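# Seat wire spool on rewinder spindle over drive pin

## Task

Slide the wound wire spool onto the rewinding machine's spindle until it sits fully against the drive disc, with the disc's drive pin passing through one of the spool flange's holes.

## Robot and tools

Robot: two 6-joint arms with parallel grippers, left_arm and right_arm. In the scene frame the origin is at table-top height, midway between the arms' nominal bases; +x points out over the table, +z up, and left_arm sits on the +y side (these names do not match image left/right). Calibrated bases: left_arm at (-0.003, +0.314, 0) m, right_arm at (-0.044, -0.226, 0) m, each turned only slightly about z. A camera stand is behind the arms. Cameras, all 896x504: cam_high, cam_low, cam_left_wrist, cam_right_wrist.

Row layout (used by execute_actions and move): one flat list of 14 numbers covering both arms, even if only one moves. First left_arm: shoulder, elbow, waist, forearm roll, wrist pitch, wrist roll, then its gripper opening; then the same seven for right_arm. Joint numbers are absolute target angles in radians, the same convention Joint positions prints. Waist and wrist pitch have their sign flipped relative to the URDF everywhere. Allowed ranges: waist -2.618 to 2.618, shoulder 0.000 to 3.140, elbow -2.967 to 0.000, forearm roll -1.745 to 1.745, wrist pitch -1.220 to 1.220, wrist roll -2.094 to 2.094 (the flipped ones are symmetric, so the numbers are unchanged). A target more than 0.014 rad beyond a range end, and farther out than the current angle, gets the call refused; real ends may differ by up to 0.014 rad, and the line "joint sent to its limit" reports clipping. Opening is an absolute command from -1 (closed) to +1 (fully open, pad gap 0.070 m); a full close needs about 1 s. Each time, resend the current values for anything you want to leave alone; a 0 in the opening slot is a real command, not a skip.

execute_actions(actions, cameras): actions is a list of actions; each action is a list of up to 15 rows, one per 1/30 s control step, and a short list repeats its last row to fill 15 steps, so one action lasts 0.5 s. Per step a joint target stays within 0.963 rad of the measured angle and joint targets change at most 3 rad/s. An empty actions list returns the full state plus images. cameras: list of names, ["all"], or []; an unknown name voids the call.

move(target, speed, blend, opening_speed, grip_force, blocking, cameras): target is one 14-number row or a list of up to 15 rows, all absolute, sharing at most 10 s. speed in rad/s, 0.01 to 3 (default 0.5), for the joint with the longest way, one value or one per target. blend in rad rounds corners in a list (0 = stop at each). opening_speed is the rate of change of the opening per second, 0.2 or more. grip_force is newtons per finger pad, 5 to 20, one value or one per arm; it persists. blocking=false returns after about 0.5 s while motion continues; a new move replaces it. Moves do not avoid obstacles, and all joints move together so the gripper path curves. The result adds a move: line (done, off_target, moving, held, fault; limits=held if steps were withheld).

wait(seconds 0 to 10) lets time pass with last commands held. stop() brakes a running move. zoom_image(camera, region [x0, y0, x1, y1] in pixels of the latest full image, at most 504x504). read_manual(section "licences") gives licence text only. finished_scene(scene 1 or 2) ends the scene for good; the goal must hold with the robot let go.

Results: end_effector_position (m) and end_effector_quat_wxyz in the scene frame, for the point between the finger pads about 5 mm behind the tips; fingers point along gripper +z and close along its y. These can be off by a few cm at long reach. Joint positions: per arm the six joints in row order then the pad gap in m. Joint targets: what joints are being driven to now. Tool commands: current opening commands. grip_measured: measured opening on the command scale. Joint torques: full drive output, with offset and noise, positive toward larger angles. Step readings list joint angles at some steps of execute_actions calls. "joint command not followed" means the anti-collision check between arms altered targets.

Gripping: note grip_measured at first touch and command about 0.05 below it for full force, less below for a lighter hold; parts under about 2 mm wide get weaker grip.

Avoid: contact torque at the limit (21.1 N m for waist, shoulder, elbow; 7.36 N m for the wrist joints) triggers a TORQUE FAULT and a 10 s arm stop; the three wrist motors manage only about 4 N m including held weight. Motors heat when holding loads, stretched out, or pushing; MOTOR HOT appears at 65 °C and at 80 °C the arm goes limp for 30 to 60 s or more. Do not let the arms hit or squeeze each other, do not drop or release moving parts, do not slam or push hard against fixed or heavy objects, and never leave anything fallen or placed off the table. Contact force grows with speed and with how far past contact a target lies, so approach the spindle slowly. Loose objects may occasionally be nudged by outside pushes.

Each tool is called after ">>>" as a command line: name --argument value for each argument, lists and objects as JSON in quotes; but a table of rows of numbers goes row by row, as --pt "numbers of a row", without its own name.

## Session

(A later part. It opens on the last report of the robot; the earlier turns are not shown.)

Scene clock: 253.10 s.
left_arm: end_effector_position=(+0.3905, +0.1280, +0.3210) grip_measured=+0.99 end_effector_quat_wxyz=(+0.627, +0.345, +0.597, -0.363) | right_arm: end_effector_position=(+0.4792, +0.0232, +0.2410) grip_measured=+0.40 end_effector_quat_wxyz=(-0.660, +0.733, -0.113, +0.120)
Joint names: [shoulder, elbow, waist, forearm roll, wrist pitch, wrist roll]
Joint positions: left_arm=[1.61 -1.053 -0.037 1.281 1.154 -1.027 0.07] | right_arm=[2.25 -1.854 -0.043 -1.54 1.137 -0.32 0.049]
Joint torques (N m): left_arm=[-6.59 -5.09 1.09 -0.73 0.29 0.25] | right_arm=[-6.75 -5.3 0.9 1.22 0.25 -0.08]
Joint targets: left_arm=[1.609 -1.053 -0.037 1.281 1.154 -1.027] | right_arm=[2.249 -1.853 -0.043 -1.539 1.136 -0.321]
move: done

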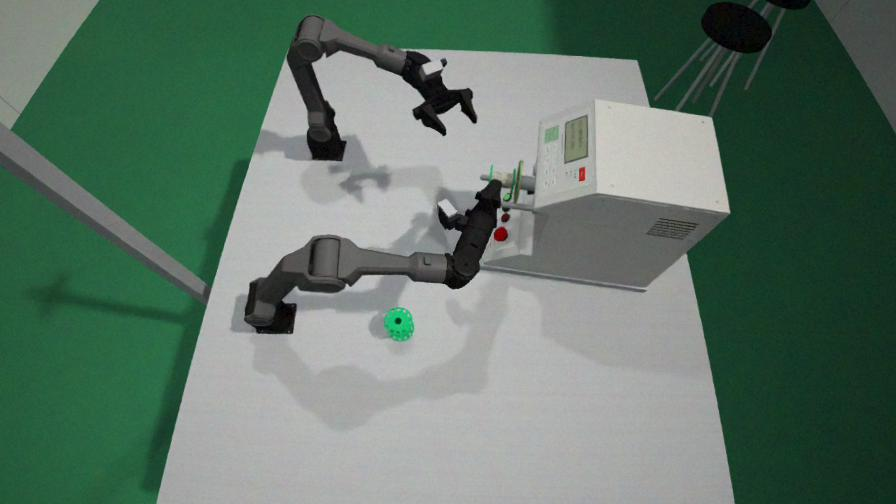

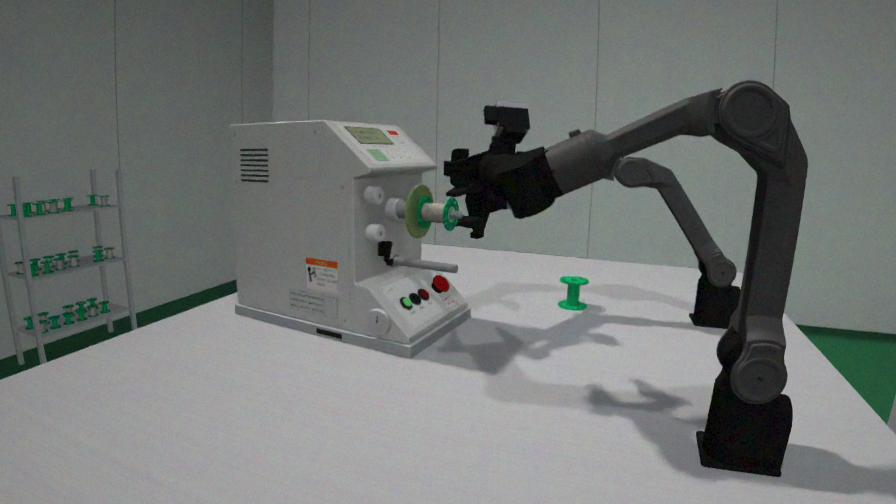

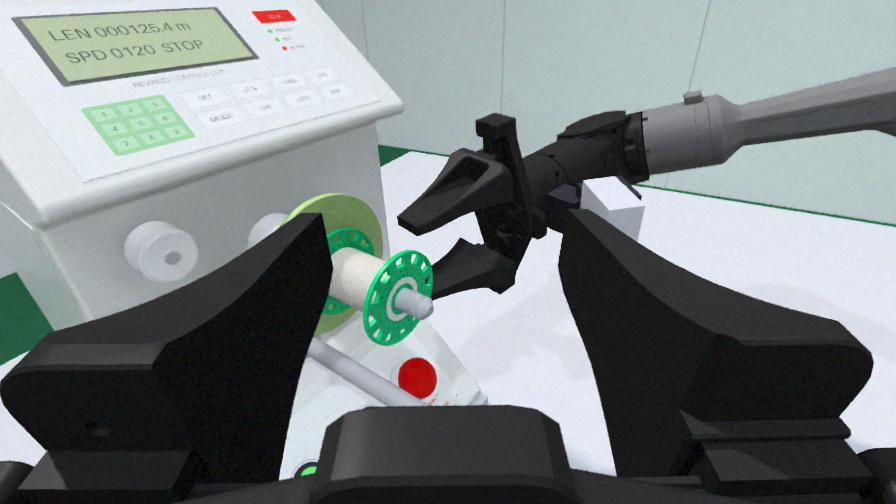

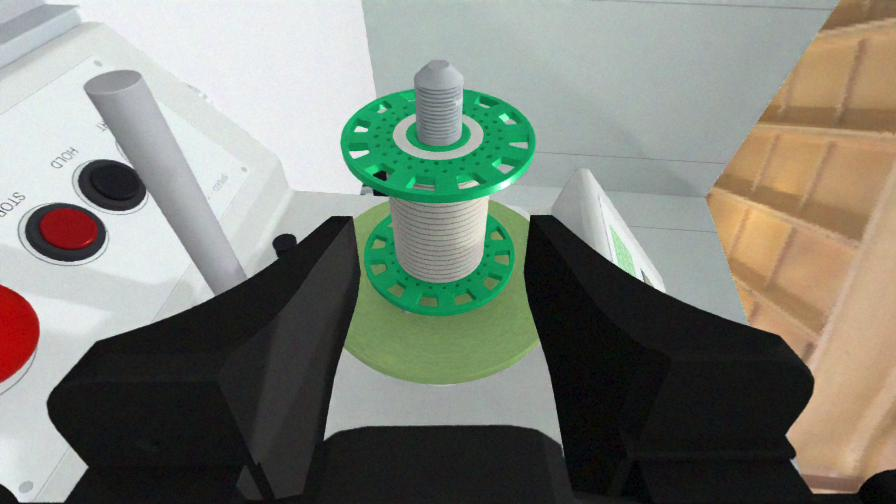

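>>> move --target '[1.609, -1.053, -0.037, 1.281, 1.154, -1.027, 1, 2.305, -1.941, -0.098, -1.539, 1.082, -0.286, 0.4]' --speed 0.08 --cameras '["cam_right_wrist", "cam_left_wrist"]'

>>> zoom_image --camera "cam_right_wrist" --region '[300, 50, 600, 350]'

Scene clock: 258.87 s.
left_arm: end_effector_position=(+0.3905, +0.1280, +0.3210) grip_measured=+0.99 end_effector_quat_wxyz=(+0.627, +0.345, +0.597, -0.363) | right_arm: end_effector_position=(+0.4884, +0.0498, +0.2369) grip_measured=+0.40 end_effector_quat_wxyz=(-0.659, +0.733, -0.114, +0.120)
Joint names: [shoulder, elbow, waist, forearm roll, wrist pitch, wrist roll]
Joint positions: left_arm=[1.61 -1.053 -0.037 1.281 1.154 -1.027 0.07] | right_arm=[2.305 -1.941 -0.098 -1.54 1.082 -0.286 0.049]
Joint torques (N m): left_arm=[-6.56 -5.08 1.1 -0.74 0.3 0.25] | right_arm=[-6.91 -6.06 1.25 1.02 0.44 -0.05]
Joint targets: left_arm=[1.609 -1.053 -0.037 1.281 1.154 -1.027] | right_arm=[2.305 -1.941 -0.098 -1.539 1.082 -0.286]
move: done
Images, in order (width x height): cam_left_wrist 896x504, cam_right_wrist 896x504.

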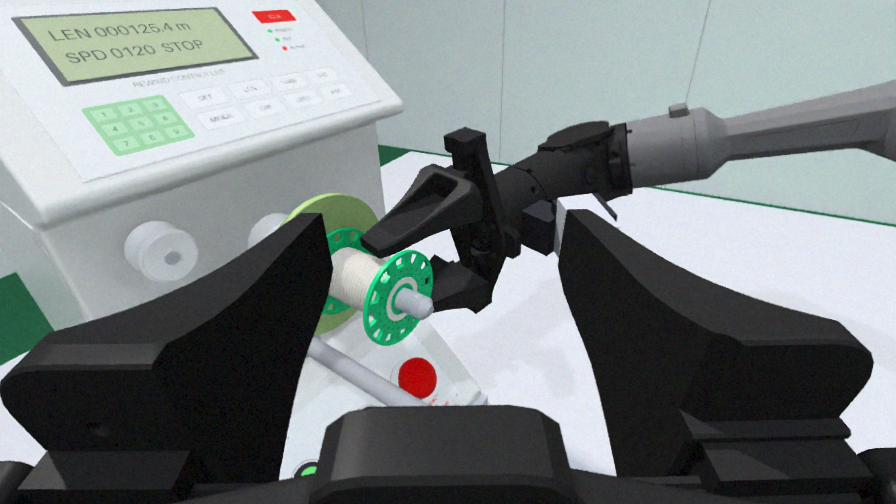

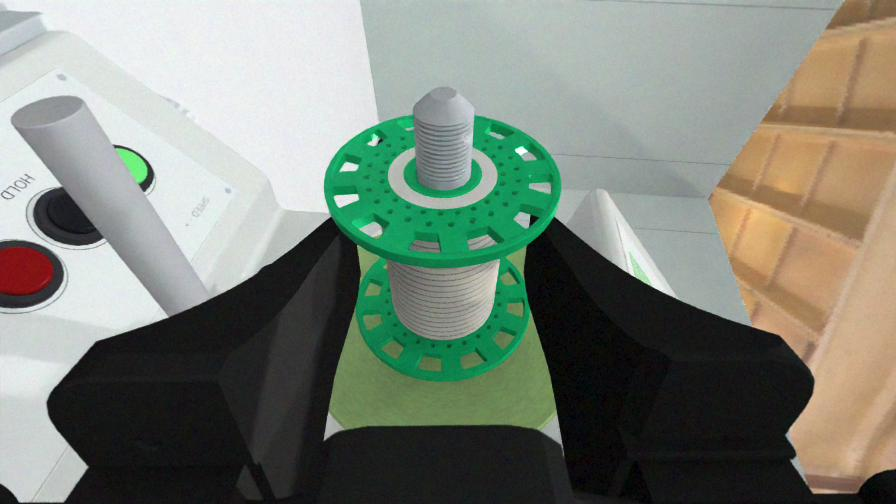

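Scaled by 1.680 from the camera's 896x504 image, which has a finer 1280x720 frame.

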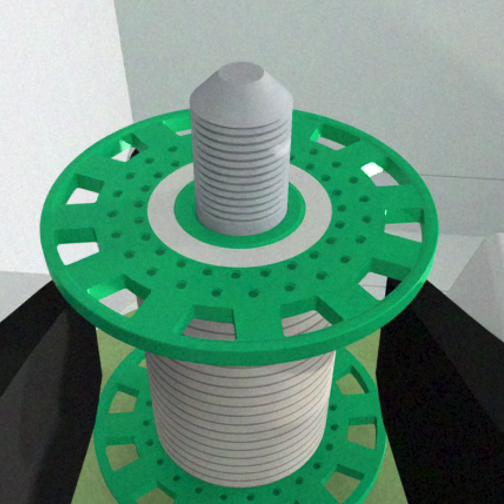

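>>> move --target '[1.609, -1.053, -0.037, 1.281, 1.154, -1.027, 1, 2.305, -1.941, -0.098, -1.539, 1.082, -0.286, -0.15]' --speed 0.08 --opening_speed 0.5 --cameras '["cam_right_wrist"]'

>>> zoom_image --camera "cam_right_wrist" --region '[300, 100, 600, 400]'

Scene clock: 261.57 s.
left_arm: end_effector_position=(+0.3905, +0.1280, +0.3210) grip_measured=+0.99 end_effector_quat_wxyz=(+0.627, +0.345, +0.597, -0.363) | right_arm: end_effector_position=(+0.4885, +0.0498, +0.2371) grip_measured=-0.04 end_effector_quat_wxyz=(-0.660, +0.733, -0.114, +0.120)
Joint names: [shoulder, elbow, waist, forearm roll, wrist pitch, wrist roll]
Joint positions: left_arm=[1.61 -1.053 -0.037 1.281 1.154 -1.027 0.07] | right_arm=[2.305 -1.941 -0.098 -1.539 1.082 -0.286 0.034]
Joint torques (N m): left_arm=[-6.58 -5.09 1.1 -0.74 0.29 0.24] | right_arm=[-6.97 -4.59 1.18 1.07 0.35 -0.09]
Joint targets: left_arm=[1.609 -1.053 -0.037 1.281 1.154 -1.027] | right_arm=[2.305 -1.941 -0.098 -1.539 1.082 -0.286]
move: done
Images, in order (width x height): cam_right_wrist 896x504.

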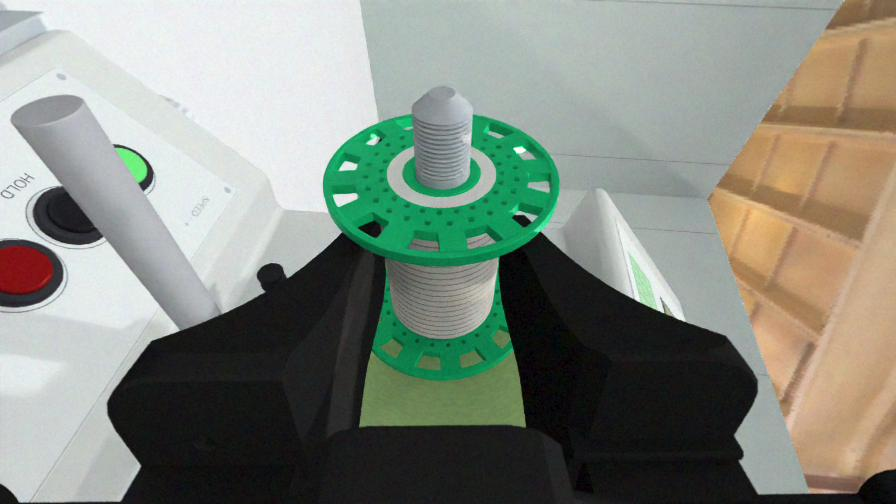

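Scaled by 1.680 from the camera's 896x504 image, which has a finer 1280x720 frame.

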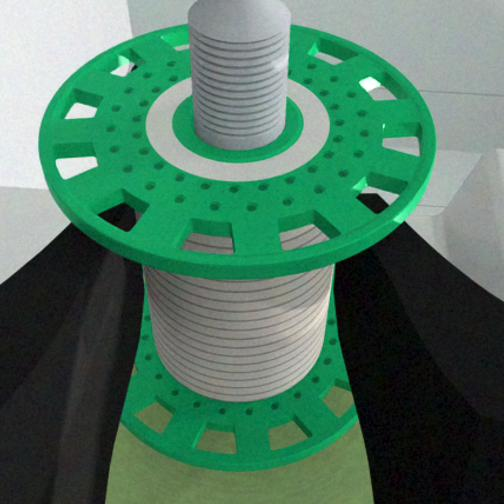

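>>> move --target '[1.609, -1.053, -0.037, 1.281, 1.154, -1.027, 1, 2.292, -2.028, -0.108, -1.734, 1.052, -0.135, -0.15]' --speed 0.06 --cameras '["cam_right_wrist","cam_left_wrist"]'

>>> zoom_image --camera "cam_right_wrist" --region '[300, 100, 600, 400]'

Scene clock: 268.33 s.
left_arm: end_effector_position=(+0.3905, +0.1280, +0.3210) grip_measured=+0.99 end_effector_quat_wxyz=(+0.627, +0.345, +0.597, -0.363) | right_arm: end_effector_position=(+0.4883, +0.0499, +0.2368) grip_measured=-0.04 end_effector_quat_wxyz=(-0.610, +0.775, -0.109, +0.123)
Joint names: [shoulder, elbow, waist, forearm roll, wrist pitch, wrist roll]
Joint positions: left_arm=[1.61 -1.053 -0.037 1.281 1.154 -1.027 0.07] | right_arm=[2.292 -2.028 -0.108 -1.734 1.053 -0.135 0.034]
Joint torques (N m): left_arm=[-6.54 -5.1 1.11 -0.74 0.29 0.24] | right_arm=[-3.76 -3.07 -2.62 -0.62 -0.46 -0.21]
Joint targets: left_arm=[1.609 -1.053 -0.037 1.281 1.154 -1.027] | right_arm=[2.292 -2.028 -0.108 -1.734 1.052 -0.135]
move: done
Images, in order (width x height): cam_left_wrist 896x504, cam_right_wrist 896x504.

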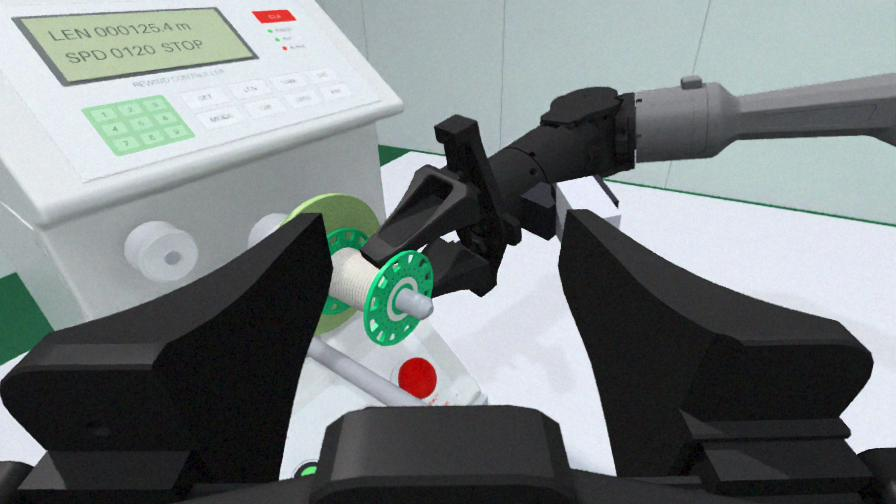

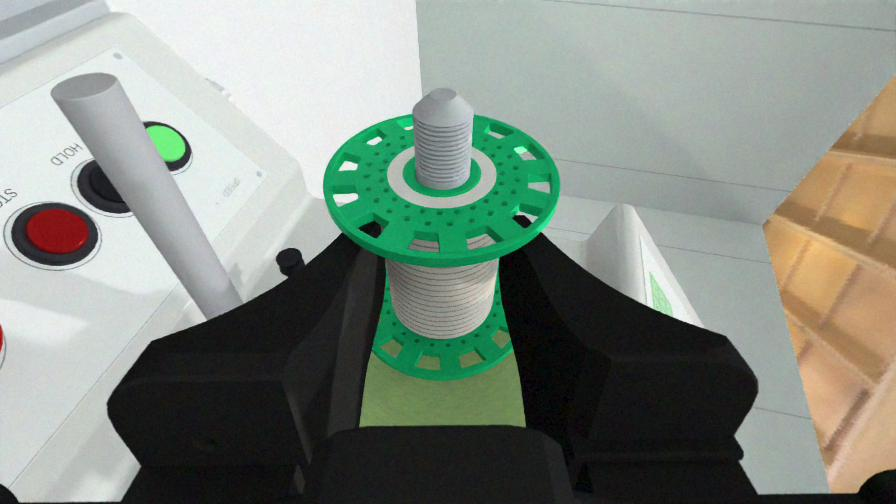

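Scaled by 1.680 from the camera's 896x504 image, which has a finer 1280x720 frame.

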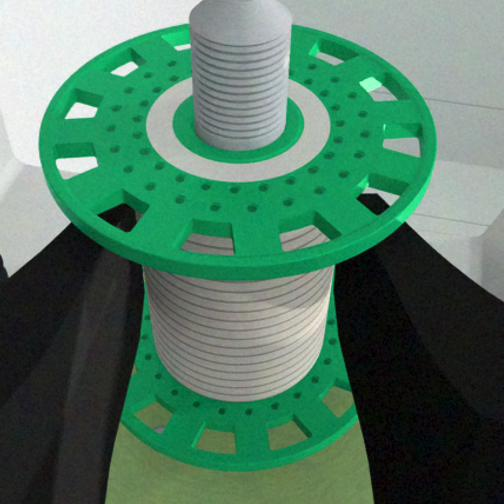

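>>> zoom_image --camera "cam_right_wrist" --region '[360, 300, 520, 400]'

Scaled by 3.150 from the camera's 896x504 image, which has a finer 1280x720 frame.

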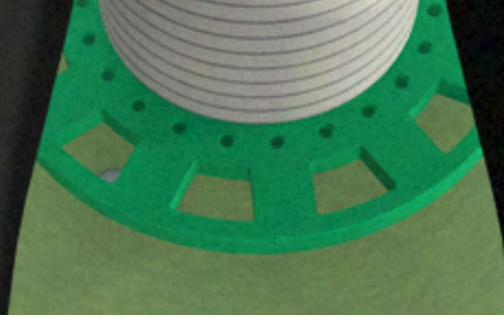

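>>> move --target '[1.609, -1.053, -0.037, 1.281, 1.154, -1.027, 1, 2.332, -2.103, -0.104, -1.745, 1.062, -0.101, -0.15]' --speed 0.05 --cameras '["cam_right_wrist","cam_left_wrist","cam_high"]'

>>> zoom_image --camera "cam_right_wrist" --region '[360, 300, 520, 400]'

>>> zoom_image --camera "cam_high" --region '[450, 140, 550, 230]'

Scene clock: 273.87 s.
left_arm: end_effector_position=(+0.3905, +0.1280, +0.3210) grip_measured=+0.99 end_effector_quat_wxyz=(+0.627, +0.345, +0.597, -0.363) | right_arm: end_effector_position=(+0.4962, +0.0494, +0.2375) grip_measured=-0.04 end_effector_quat_wxyz=(-0.612, +0.774, -0.109, +0.123)
Joint names: [shoulder, elbow, waist, forearm roll, wrist pitch, wrist roll]
Joint positions: left_arm=[1.61 -1.053 -0.037 1.281 1.154 -1.027 0.07] | right_arm=[2.333 -2.102 -0.104 -1.747 1.065 -0.101 0.034]
Joint torques (N m): left_arm=[-6.51 -5.08 1.1 -0.75 0.3 0.24] | right_arm=[-3.86 -5.51 -0.9 0.61 -2.19 -0.2]
Joint targets: left_arm=[1.609 -1.053 -0.037 1.281 1.154 -1.027] | right_arm=[2.332 -2.103 -0.104 -1.745 1.062 -0.101]
move: done
Images, in order (width x height): cam_high 896x504, cam_left_wrist 896x504, cam_right_wrist 896x504.

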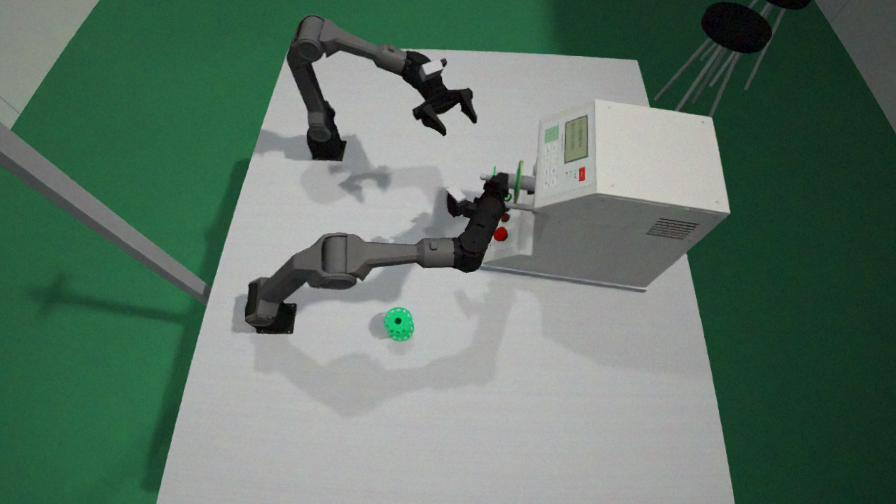

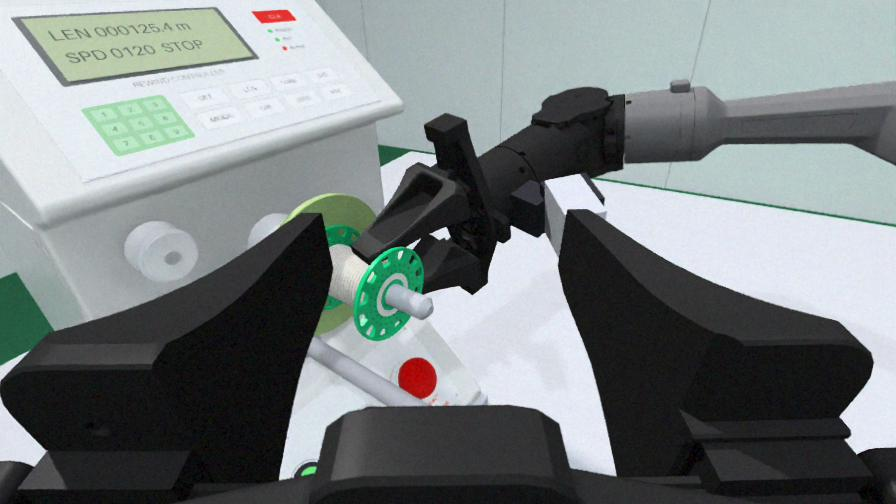

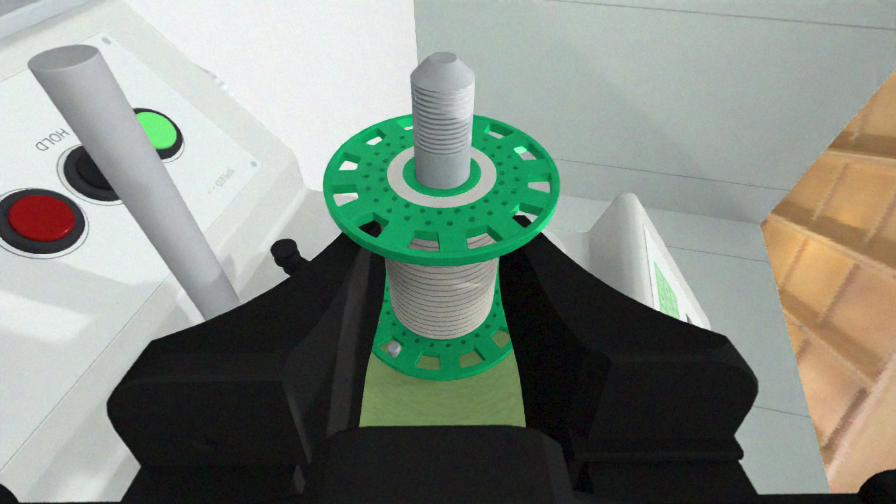

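Scaled by 3.150 from the camera's 896x504 image, which has a finer 1280x720 frame.

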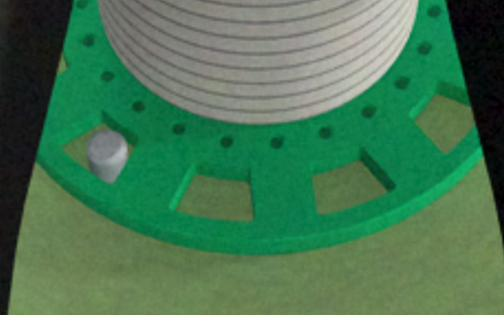

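Scaled by 5.040 from the camera's 896x504 image, which has a finer 1280x720 frame.

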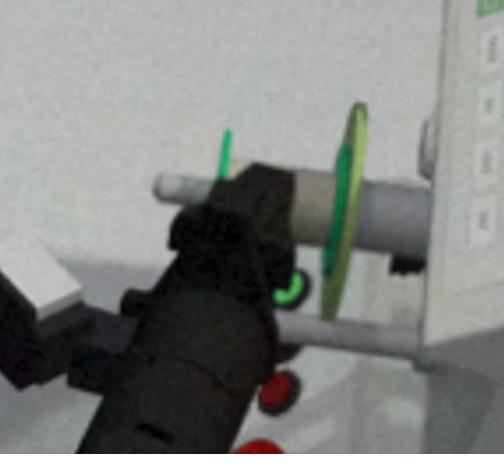

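>>> move --target '[1.609, -1.053, -0.037, 1.281, 1.154, -1.027, 1, 2.350, -2.138, -0.102, -1.745, 1.067, -0.088, -0.15]' --speed 0.03 --cameras '["cam_right_wrist","cam_left_wrist","cam_high"]'

>>> zoom_image --camera "cam_right_wrist" --region '[360, 300, 520, 400]'

>>> zoom_image --camera "cam_high" --region '[450, 140, 550, 230]'

Scene clock: 277.30 s.
left_arm: end_effector_position=(+0.3905, +0.1280, +0.3210) grip_measured=+0.99 end_effector_quat_wxyz=(+0.627, +0.345, +0.597, -0.363) | right_arm: end_effector_position=(+0.4987, +0.0503, +0.2392) grip_measured=-0.02 end_effector_quat_wxyz=(-0.616, +0.771, -0.106, +0.122)
Joint names: [shoulder, elbow, waist, forearm roll, wrist pitch, wrist roll]
Joint positions: left_arm=[1.61 -1.053 -0.037 1.281 1.154 -1.027 0.07] | right_arm=[2.351 -2.137 -0.103 -1.746 1.074 -0.089 0.034]
Joint torques (N m): left_arm=[-6.47 -5.11 1.09 -0.75 0.29 0.25] | right_arm=[-9.41 -14.03 -3.2 4.52 -4.48 -0.17]
Joint targets: left_arm=[1.609 -1.053 -0.037 1.281 1.154 -1.027] | right_arm=[2.350 -2.138 -0.102 -1.745 1.067 -0.088]
move: done
Images, in order (width x height): cam_high 896x504, cam_left_wrist 896x504, cam_right_wrist 896x504.

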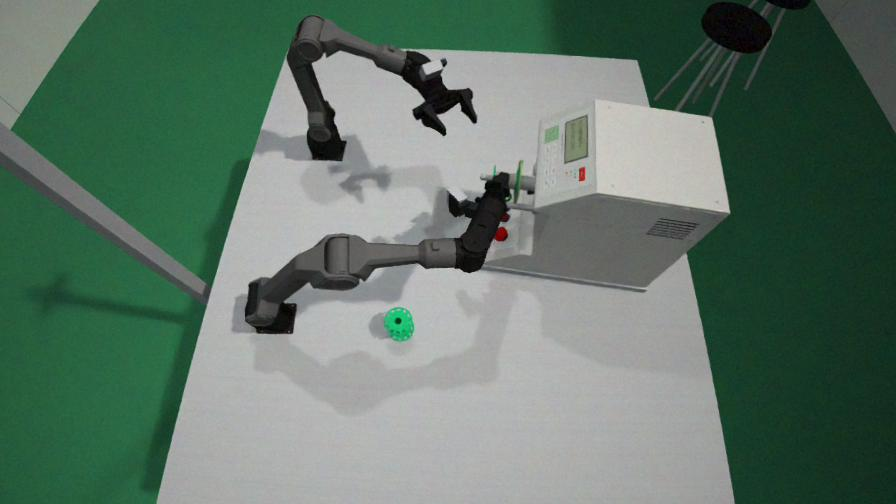

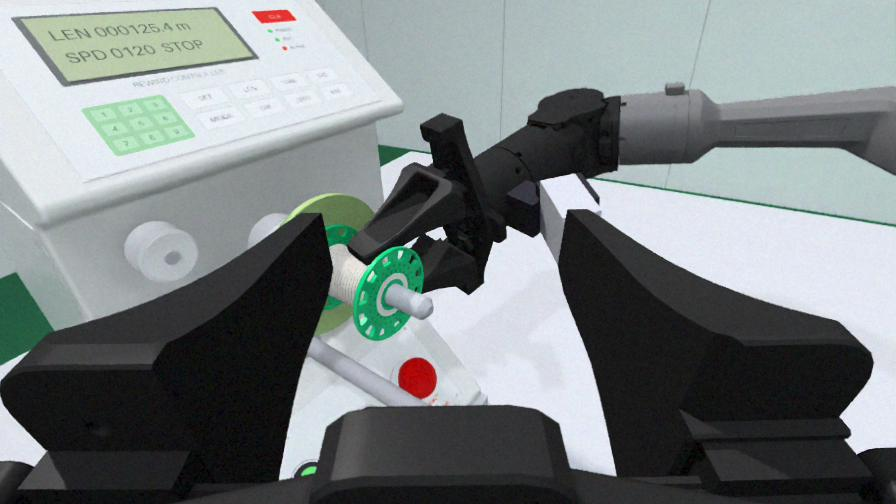

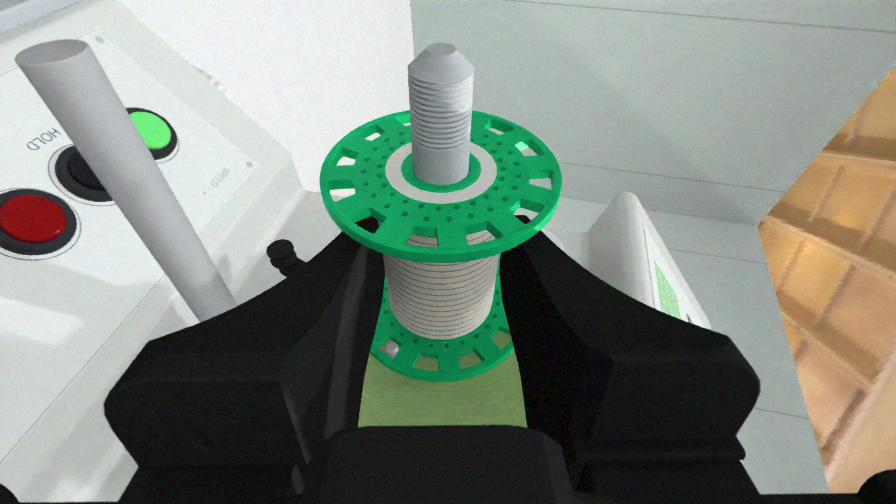

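Scaled by 3.150 from the camera's 896x504 image, which has a finer 1280x720 frame.

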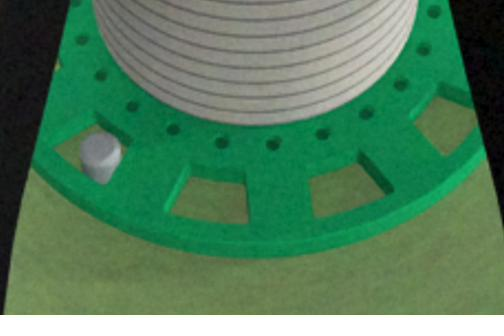

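Scaled by 5.040 from the camera's 896x504 image, which has a finer 1280x720 frame.

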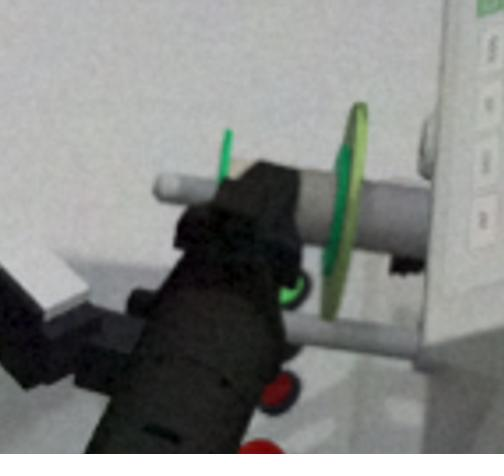

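>>> zoom_image --camera "cam_left_wrist" --region '[310, 200, 450, 350]'

>>> zoom_image --camera "cam_low" --region '[390, 160, 510, 270]'

Scaled by 3.360 from the camera's 896x504 image, which has a finer 1280x720 frame.

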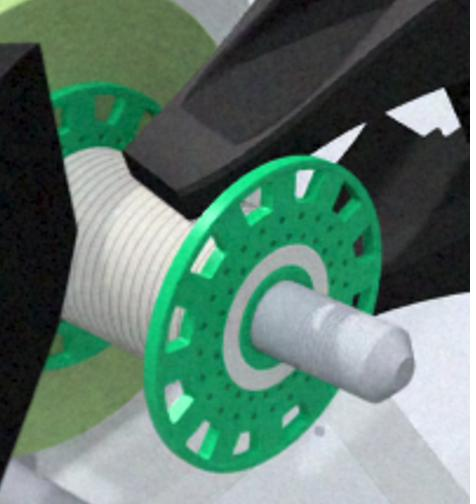

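This scene's latest camera images include none from cam_low. They are from: cam_high, cam_left_wrist, cam_right_wrist. cam_low's image comes with the result of a call that names it in "cameras".

>>> move --target '[1.609, -1.053, -0.037, 1.281, 1.154, -1.027, 1, 2.350, -2.137, -0.103, -1.745, 1.074, -0.089, 0.3]' --speed 0.03 --opening_speed 0.4 --cameras '["all"]'

>>> zoom_image --camera "cam_right_wrist" --region '[330, 240, 550, 400]'

>>> zoom_image --camera "cam_low" --region '[390, 160, 510, 270]'

>>> zoom_image --camera "cam_high" --region '[470, 140, 550, 220]'

Scene clock: 283.27 s.
left_arm: end_effector_position=(+0.3905, +0.1280, +0.3210) grip_measured=+0.99 end_effector_quat_wxyz=(+0.627, +0.345, +0.597, -0.363) | right_arm: end_effector_position=(+0.4992, +0.0499, +0.2447) grip_measured=+0.30 end_effector_quat_wxyz=(-0.618, +0.769, -0.105, +0.126)
Joint names: [shoulder, elbow, waist, forearm roll, wrist pitch, wrist roll]
Joint positions: left_arm=[1.61 -1.053 -0.037 1.281 1.154 -1.027 0.07] | right_arm=[2.347 -2.141 -0.102 -1.74 1.072 -0.089 0.046]
Joint torques (N m): left_arm=[-6.47 -5.11 1.08 -0.75 0.29 0.25] | right_arm=[-10.14 -9.09 1.39 3.09 -0.61 -0.07]
Motor temperatures (°C): left_arm=[33 32 35 35 33 29] | right_arm=[47 35 30 49 50 28]
Joint targets: left_arm=[1.609 -1.053 -0.037 1.281 1.154 -1.027] | right_arm=[2.350 -2.137 -0.103 -1.745 1.074 -0.089]
move: done

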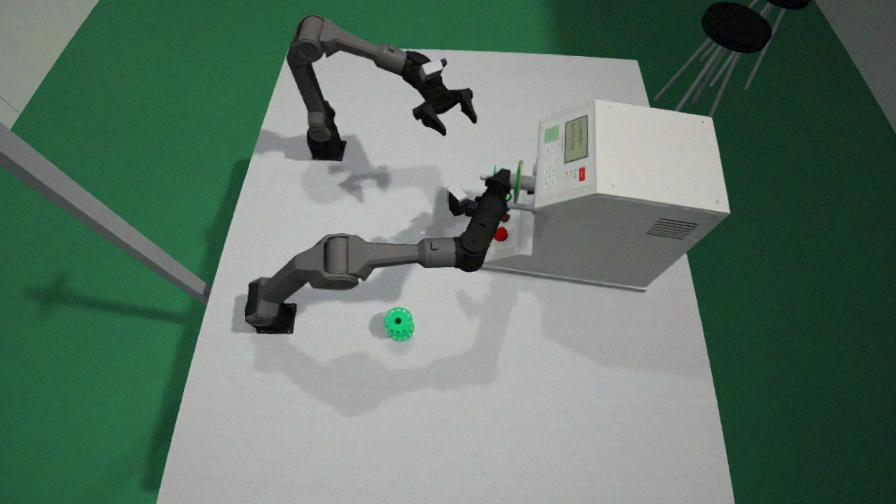

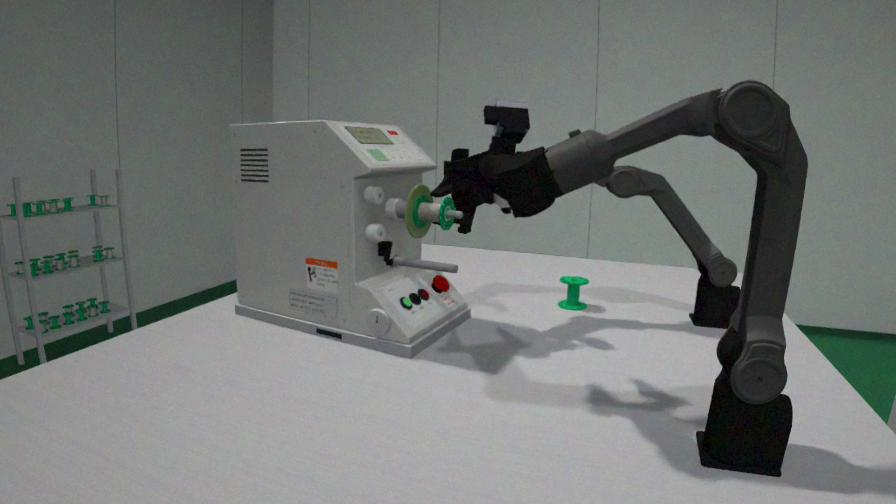

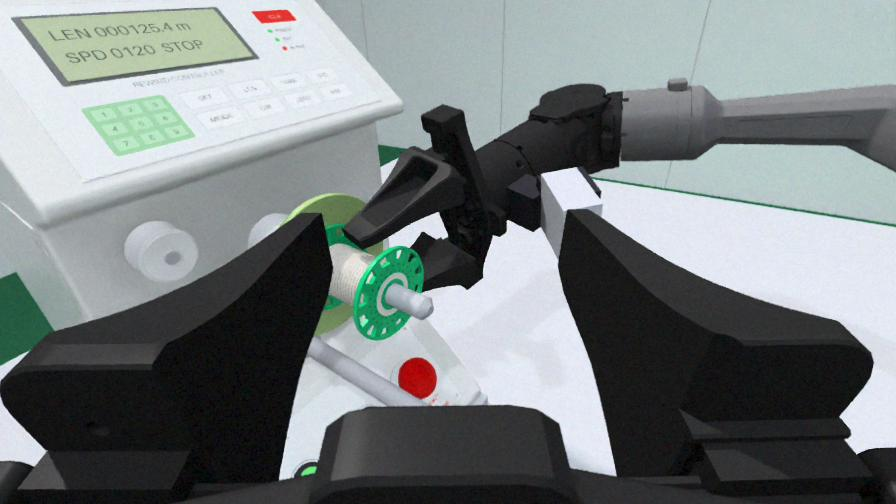

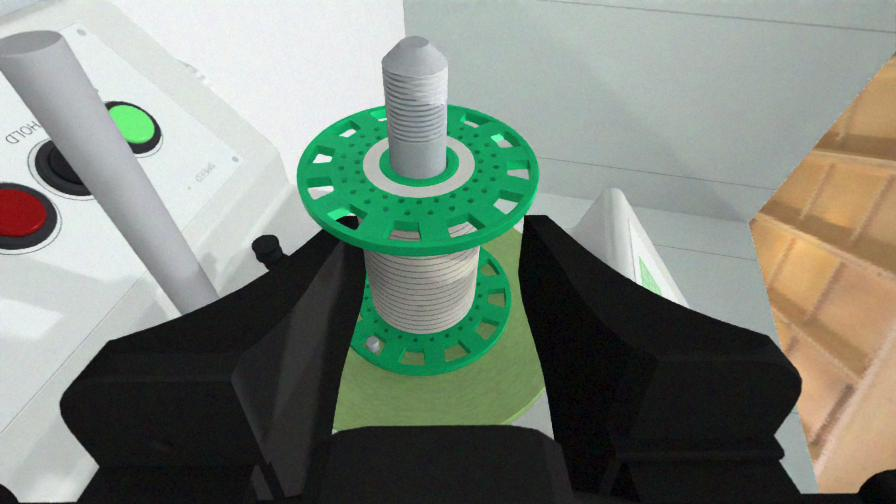

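Scaled by 2.291 from the camera's 896x504 image, which has a finer 1280x720 frame.

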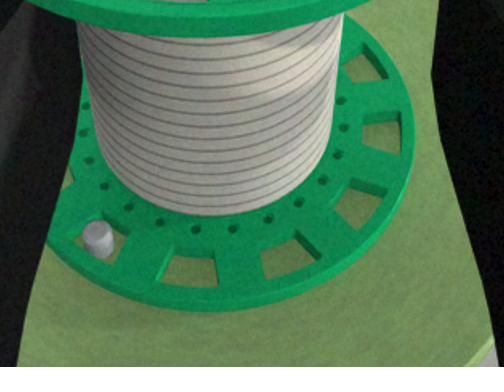

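Scaled by 4.200 from the camera's 896x504 image, which has a finer 1280x720 frame.

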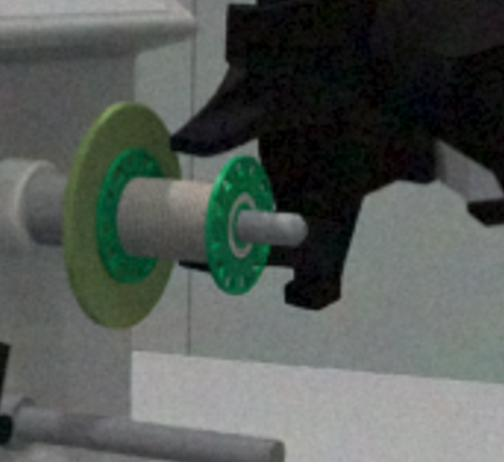

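Scaled by 6.300 from the camera's 896x504 image, which has a finer 1280x720 frame.

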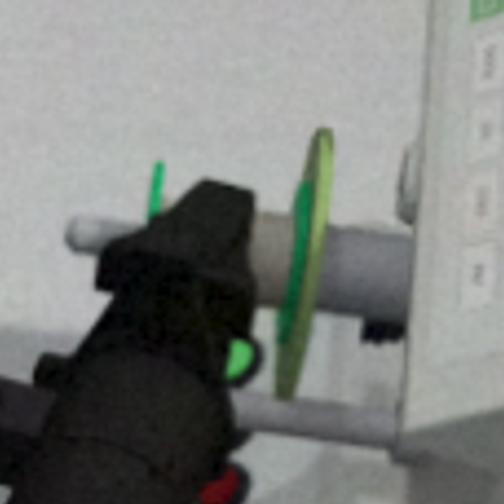

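>>> move --target '[1.609, -1.053, -0.037, 1.281, 1.154, -1.027, 1, 2.347, -2.141, -0.102, -1.740, 1.072, -0.089, 0.9]' --speed 0.03 --opening_speed 0.5 --cameras '["cam_right_wrist"]'

>>> zoom_image --camera "cam_right_wrist" --region '[330, 200, 550, 400]'

Scene clock: 288.03 s.
left_arm: end_effector_position=(+0.3905, +0.1280, +0.3210) grip_measured=+0.99 end_effector_quat_wxyz=(+0.627, +0.345, +0.597, -0.363) | right_arm: end_effector_position=(+0.4993, +0.0499, +0.2439) grip_measured=+0.90 end_effector_quat_wxyz=(-0.618, +0.769, -0.106, +0.125)
Joint names: [shoulder, elbow, waist, forearm roll, wrist pitch, wrist roll]
Joint positions: left_arm=[1.61 -1.053 -0.037 1.281 1.154 -1.027 0.07] | right_arm=[2.348 -2.14 -0.102 -1.74 1.072 -0.089 0.067]
Joint torques (N m): left_arm=[-6.45 -5.08 1.11 -0.75 0.3 0.25] | right_arm=[-7.92 -6.7 1.19 1.04 0.02 -0.1]
Joint targets: left_arm=[1.609 -1.053 -0.037 1.281 1.154 -1.027] | right_arm=[2.347 -2.141 -0.102 -1.740 1.072 -0.089]
move: done
Images, in order (width x height): cam_right_wrist 896x504.

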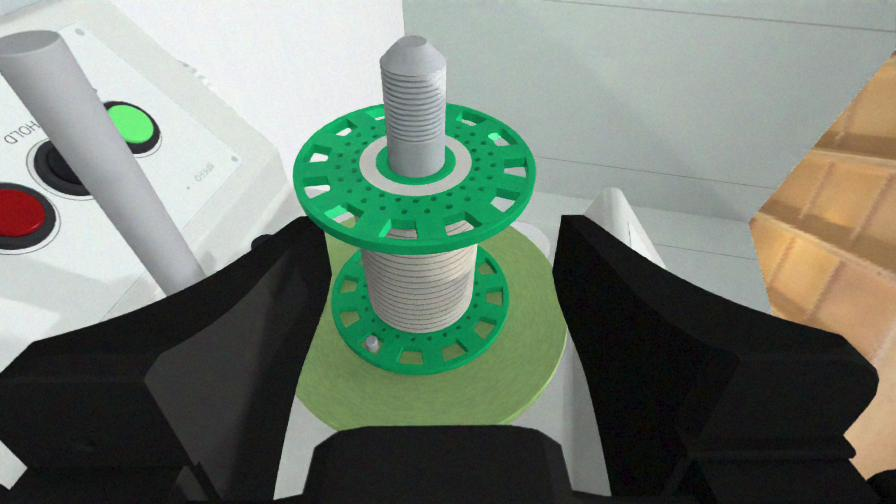

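Scaled by 2.291 from the camera's 896x504 image, which has a finer 1280x720 frame.

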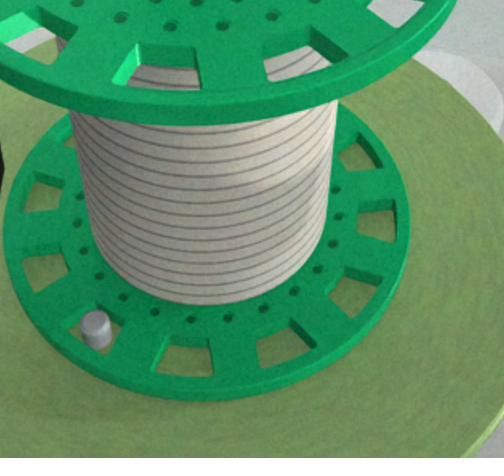

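Clearly seated with the pin through. Withdraw.

>>> move --pt "1.609 -1.053 -0.037 1.281 1.154 -1.027 1 2.258 -1.995 -0.026 -1.718 1.136 -0.166 0.9" --pt "1.609 -1.053 -0.037 1.281 1.154 -1.027 1 1.9 -1.6 0.25 -1.6 1.0 -0.2 0.9" --speed '[0.08, 0.4]' --blend '[0.01, 0]' --cameras '["all"]'

>>> zoom_image --camera "cam_low" --region '[390, 160, 510, 270]'

>>> zoom_image --camera "cam_high" --region '[470, 140, 550, 220]'

>>> zoom_image --camera "cam_right_wrist" --region '[300, 0, 700, 400]'

Scene clock: 292.37 s.
left_arm: end_effector_position=(+0.3905, +0.1280, +0.3210) grip_measured=+0.99 end_effector_quat_wxyz=(+0.627, +0.345, +0.597, -0.363) | right_arm: end_effector_position=(+0.4766, -0.1429, +0.3159) grip_measured=+0.90 end_effector_quat_wxyz=(-0.605, +0.705, -0.267, +0.254)
Joint names: [shoulder, elbow, waist, forearm roll, wrist pitch, wrist roll]
Joint positions: left_arm=[1.61 -1.053 -0.037 1.281 1.154 -1.027 0.07] | right_arm=[1.899 -1.599 0.25 -1.6 1 -0.2 0.067]
Joint torques (N m): left_arm=[-6.45 -5.11 1.09 -0.75 0.29 0.25] | right_arm=[-4.96 -6.33 -0.11 0.98 0.4 -0.05]
Joint targets: left_arm=[1.609 -1.053 -0.037 1.281 1.154 -1.027] | right_arm=[1.900 -1.600 0.250 -1.600 1.000 -0.200]
move: done

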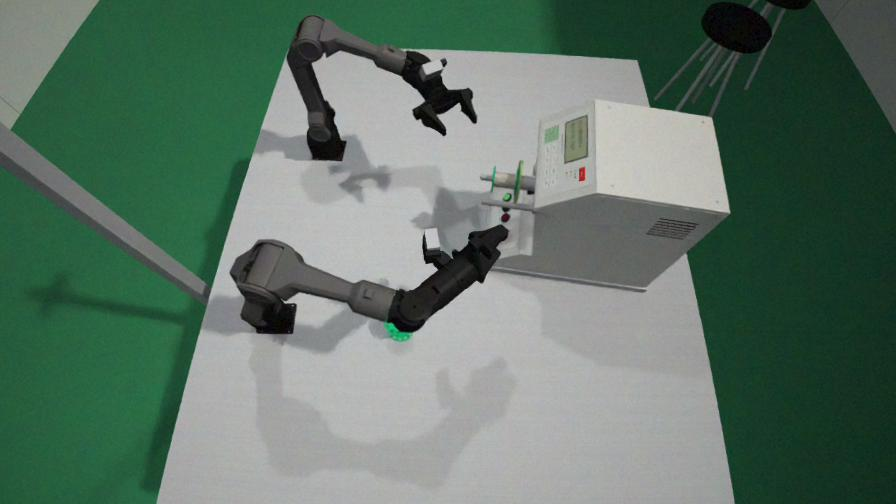

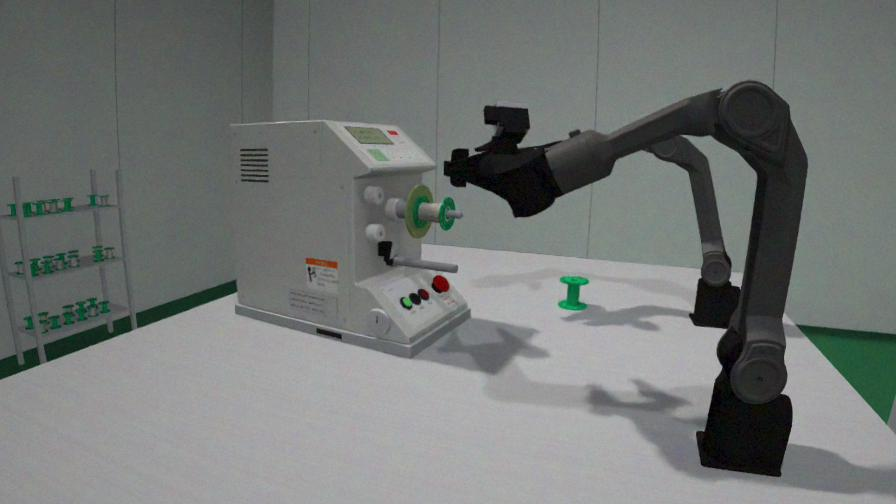

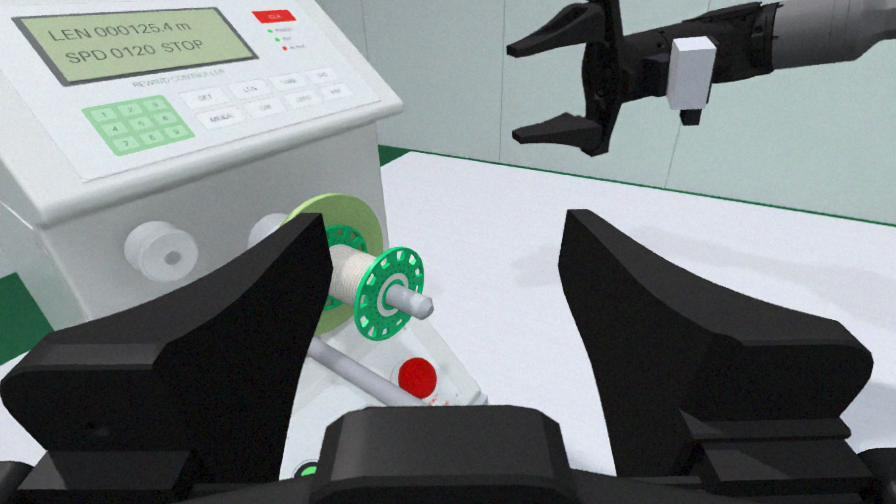

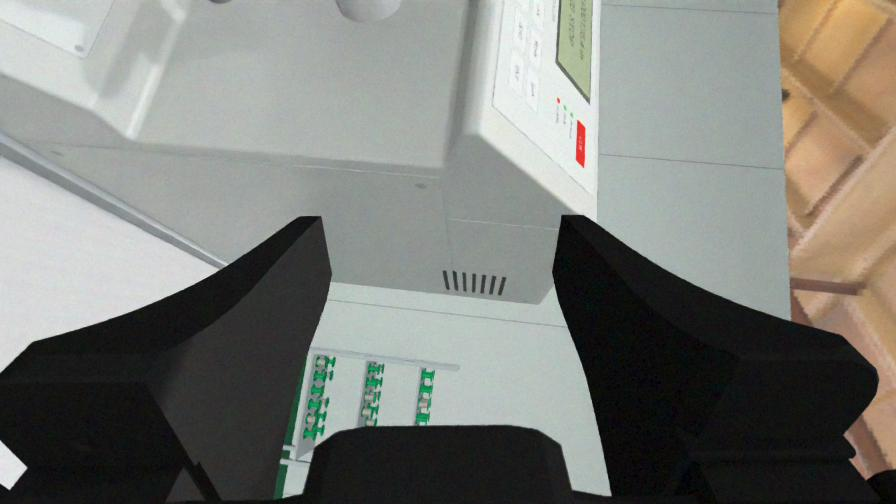

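Scaled by 4.200 from the camera's 896x504 image, which has a finer 1280x720 frame.

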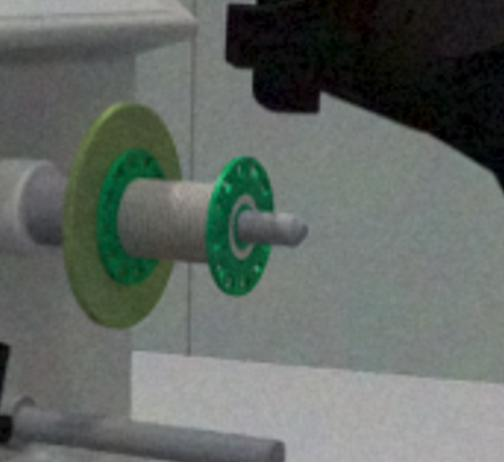

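Scaled by 6.300 from the camera's 896x504 image, which has a finer 1280x720 frame.

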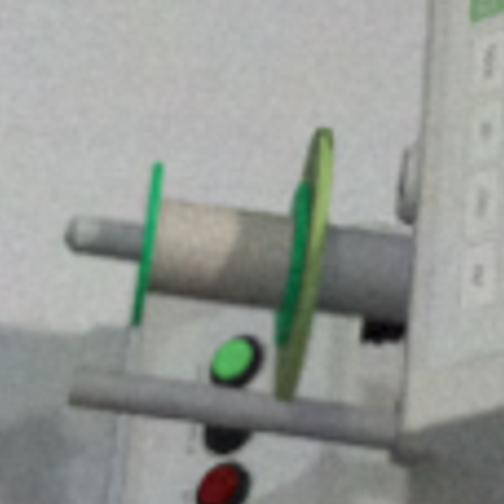

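Scaled by 1.260 from the camera's 896x504 image, which has a finer 1280x720 frame.

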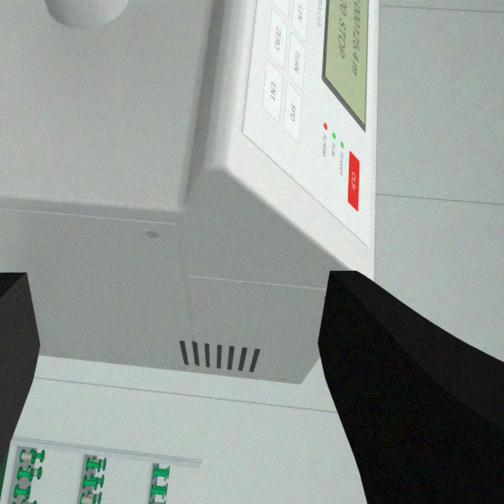

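>>> finished_scene --scene 1

The scene is finished: the task was done.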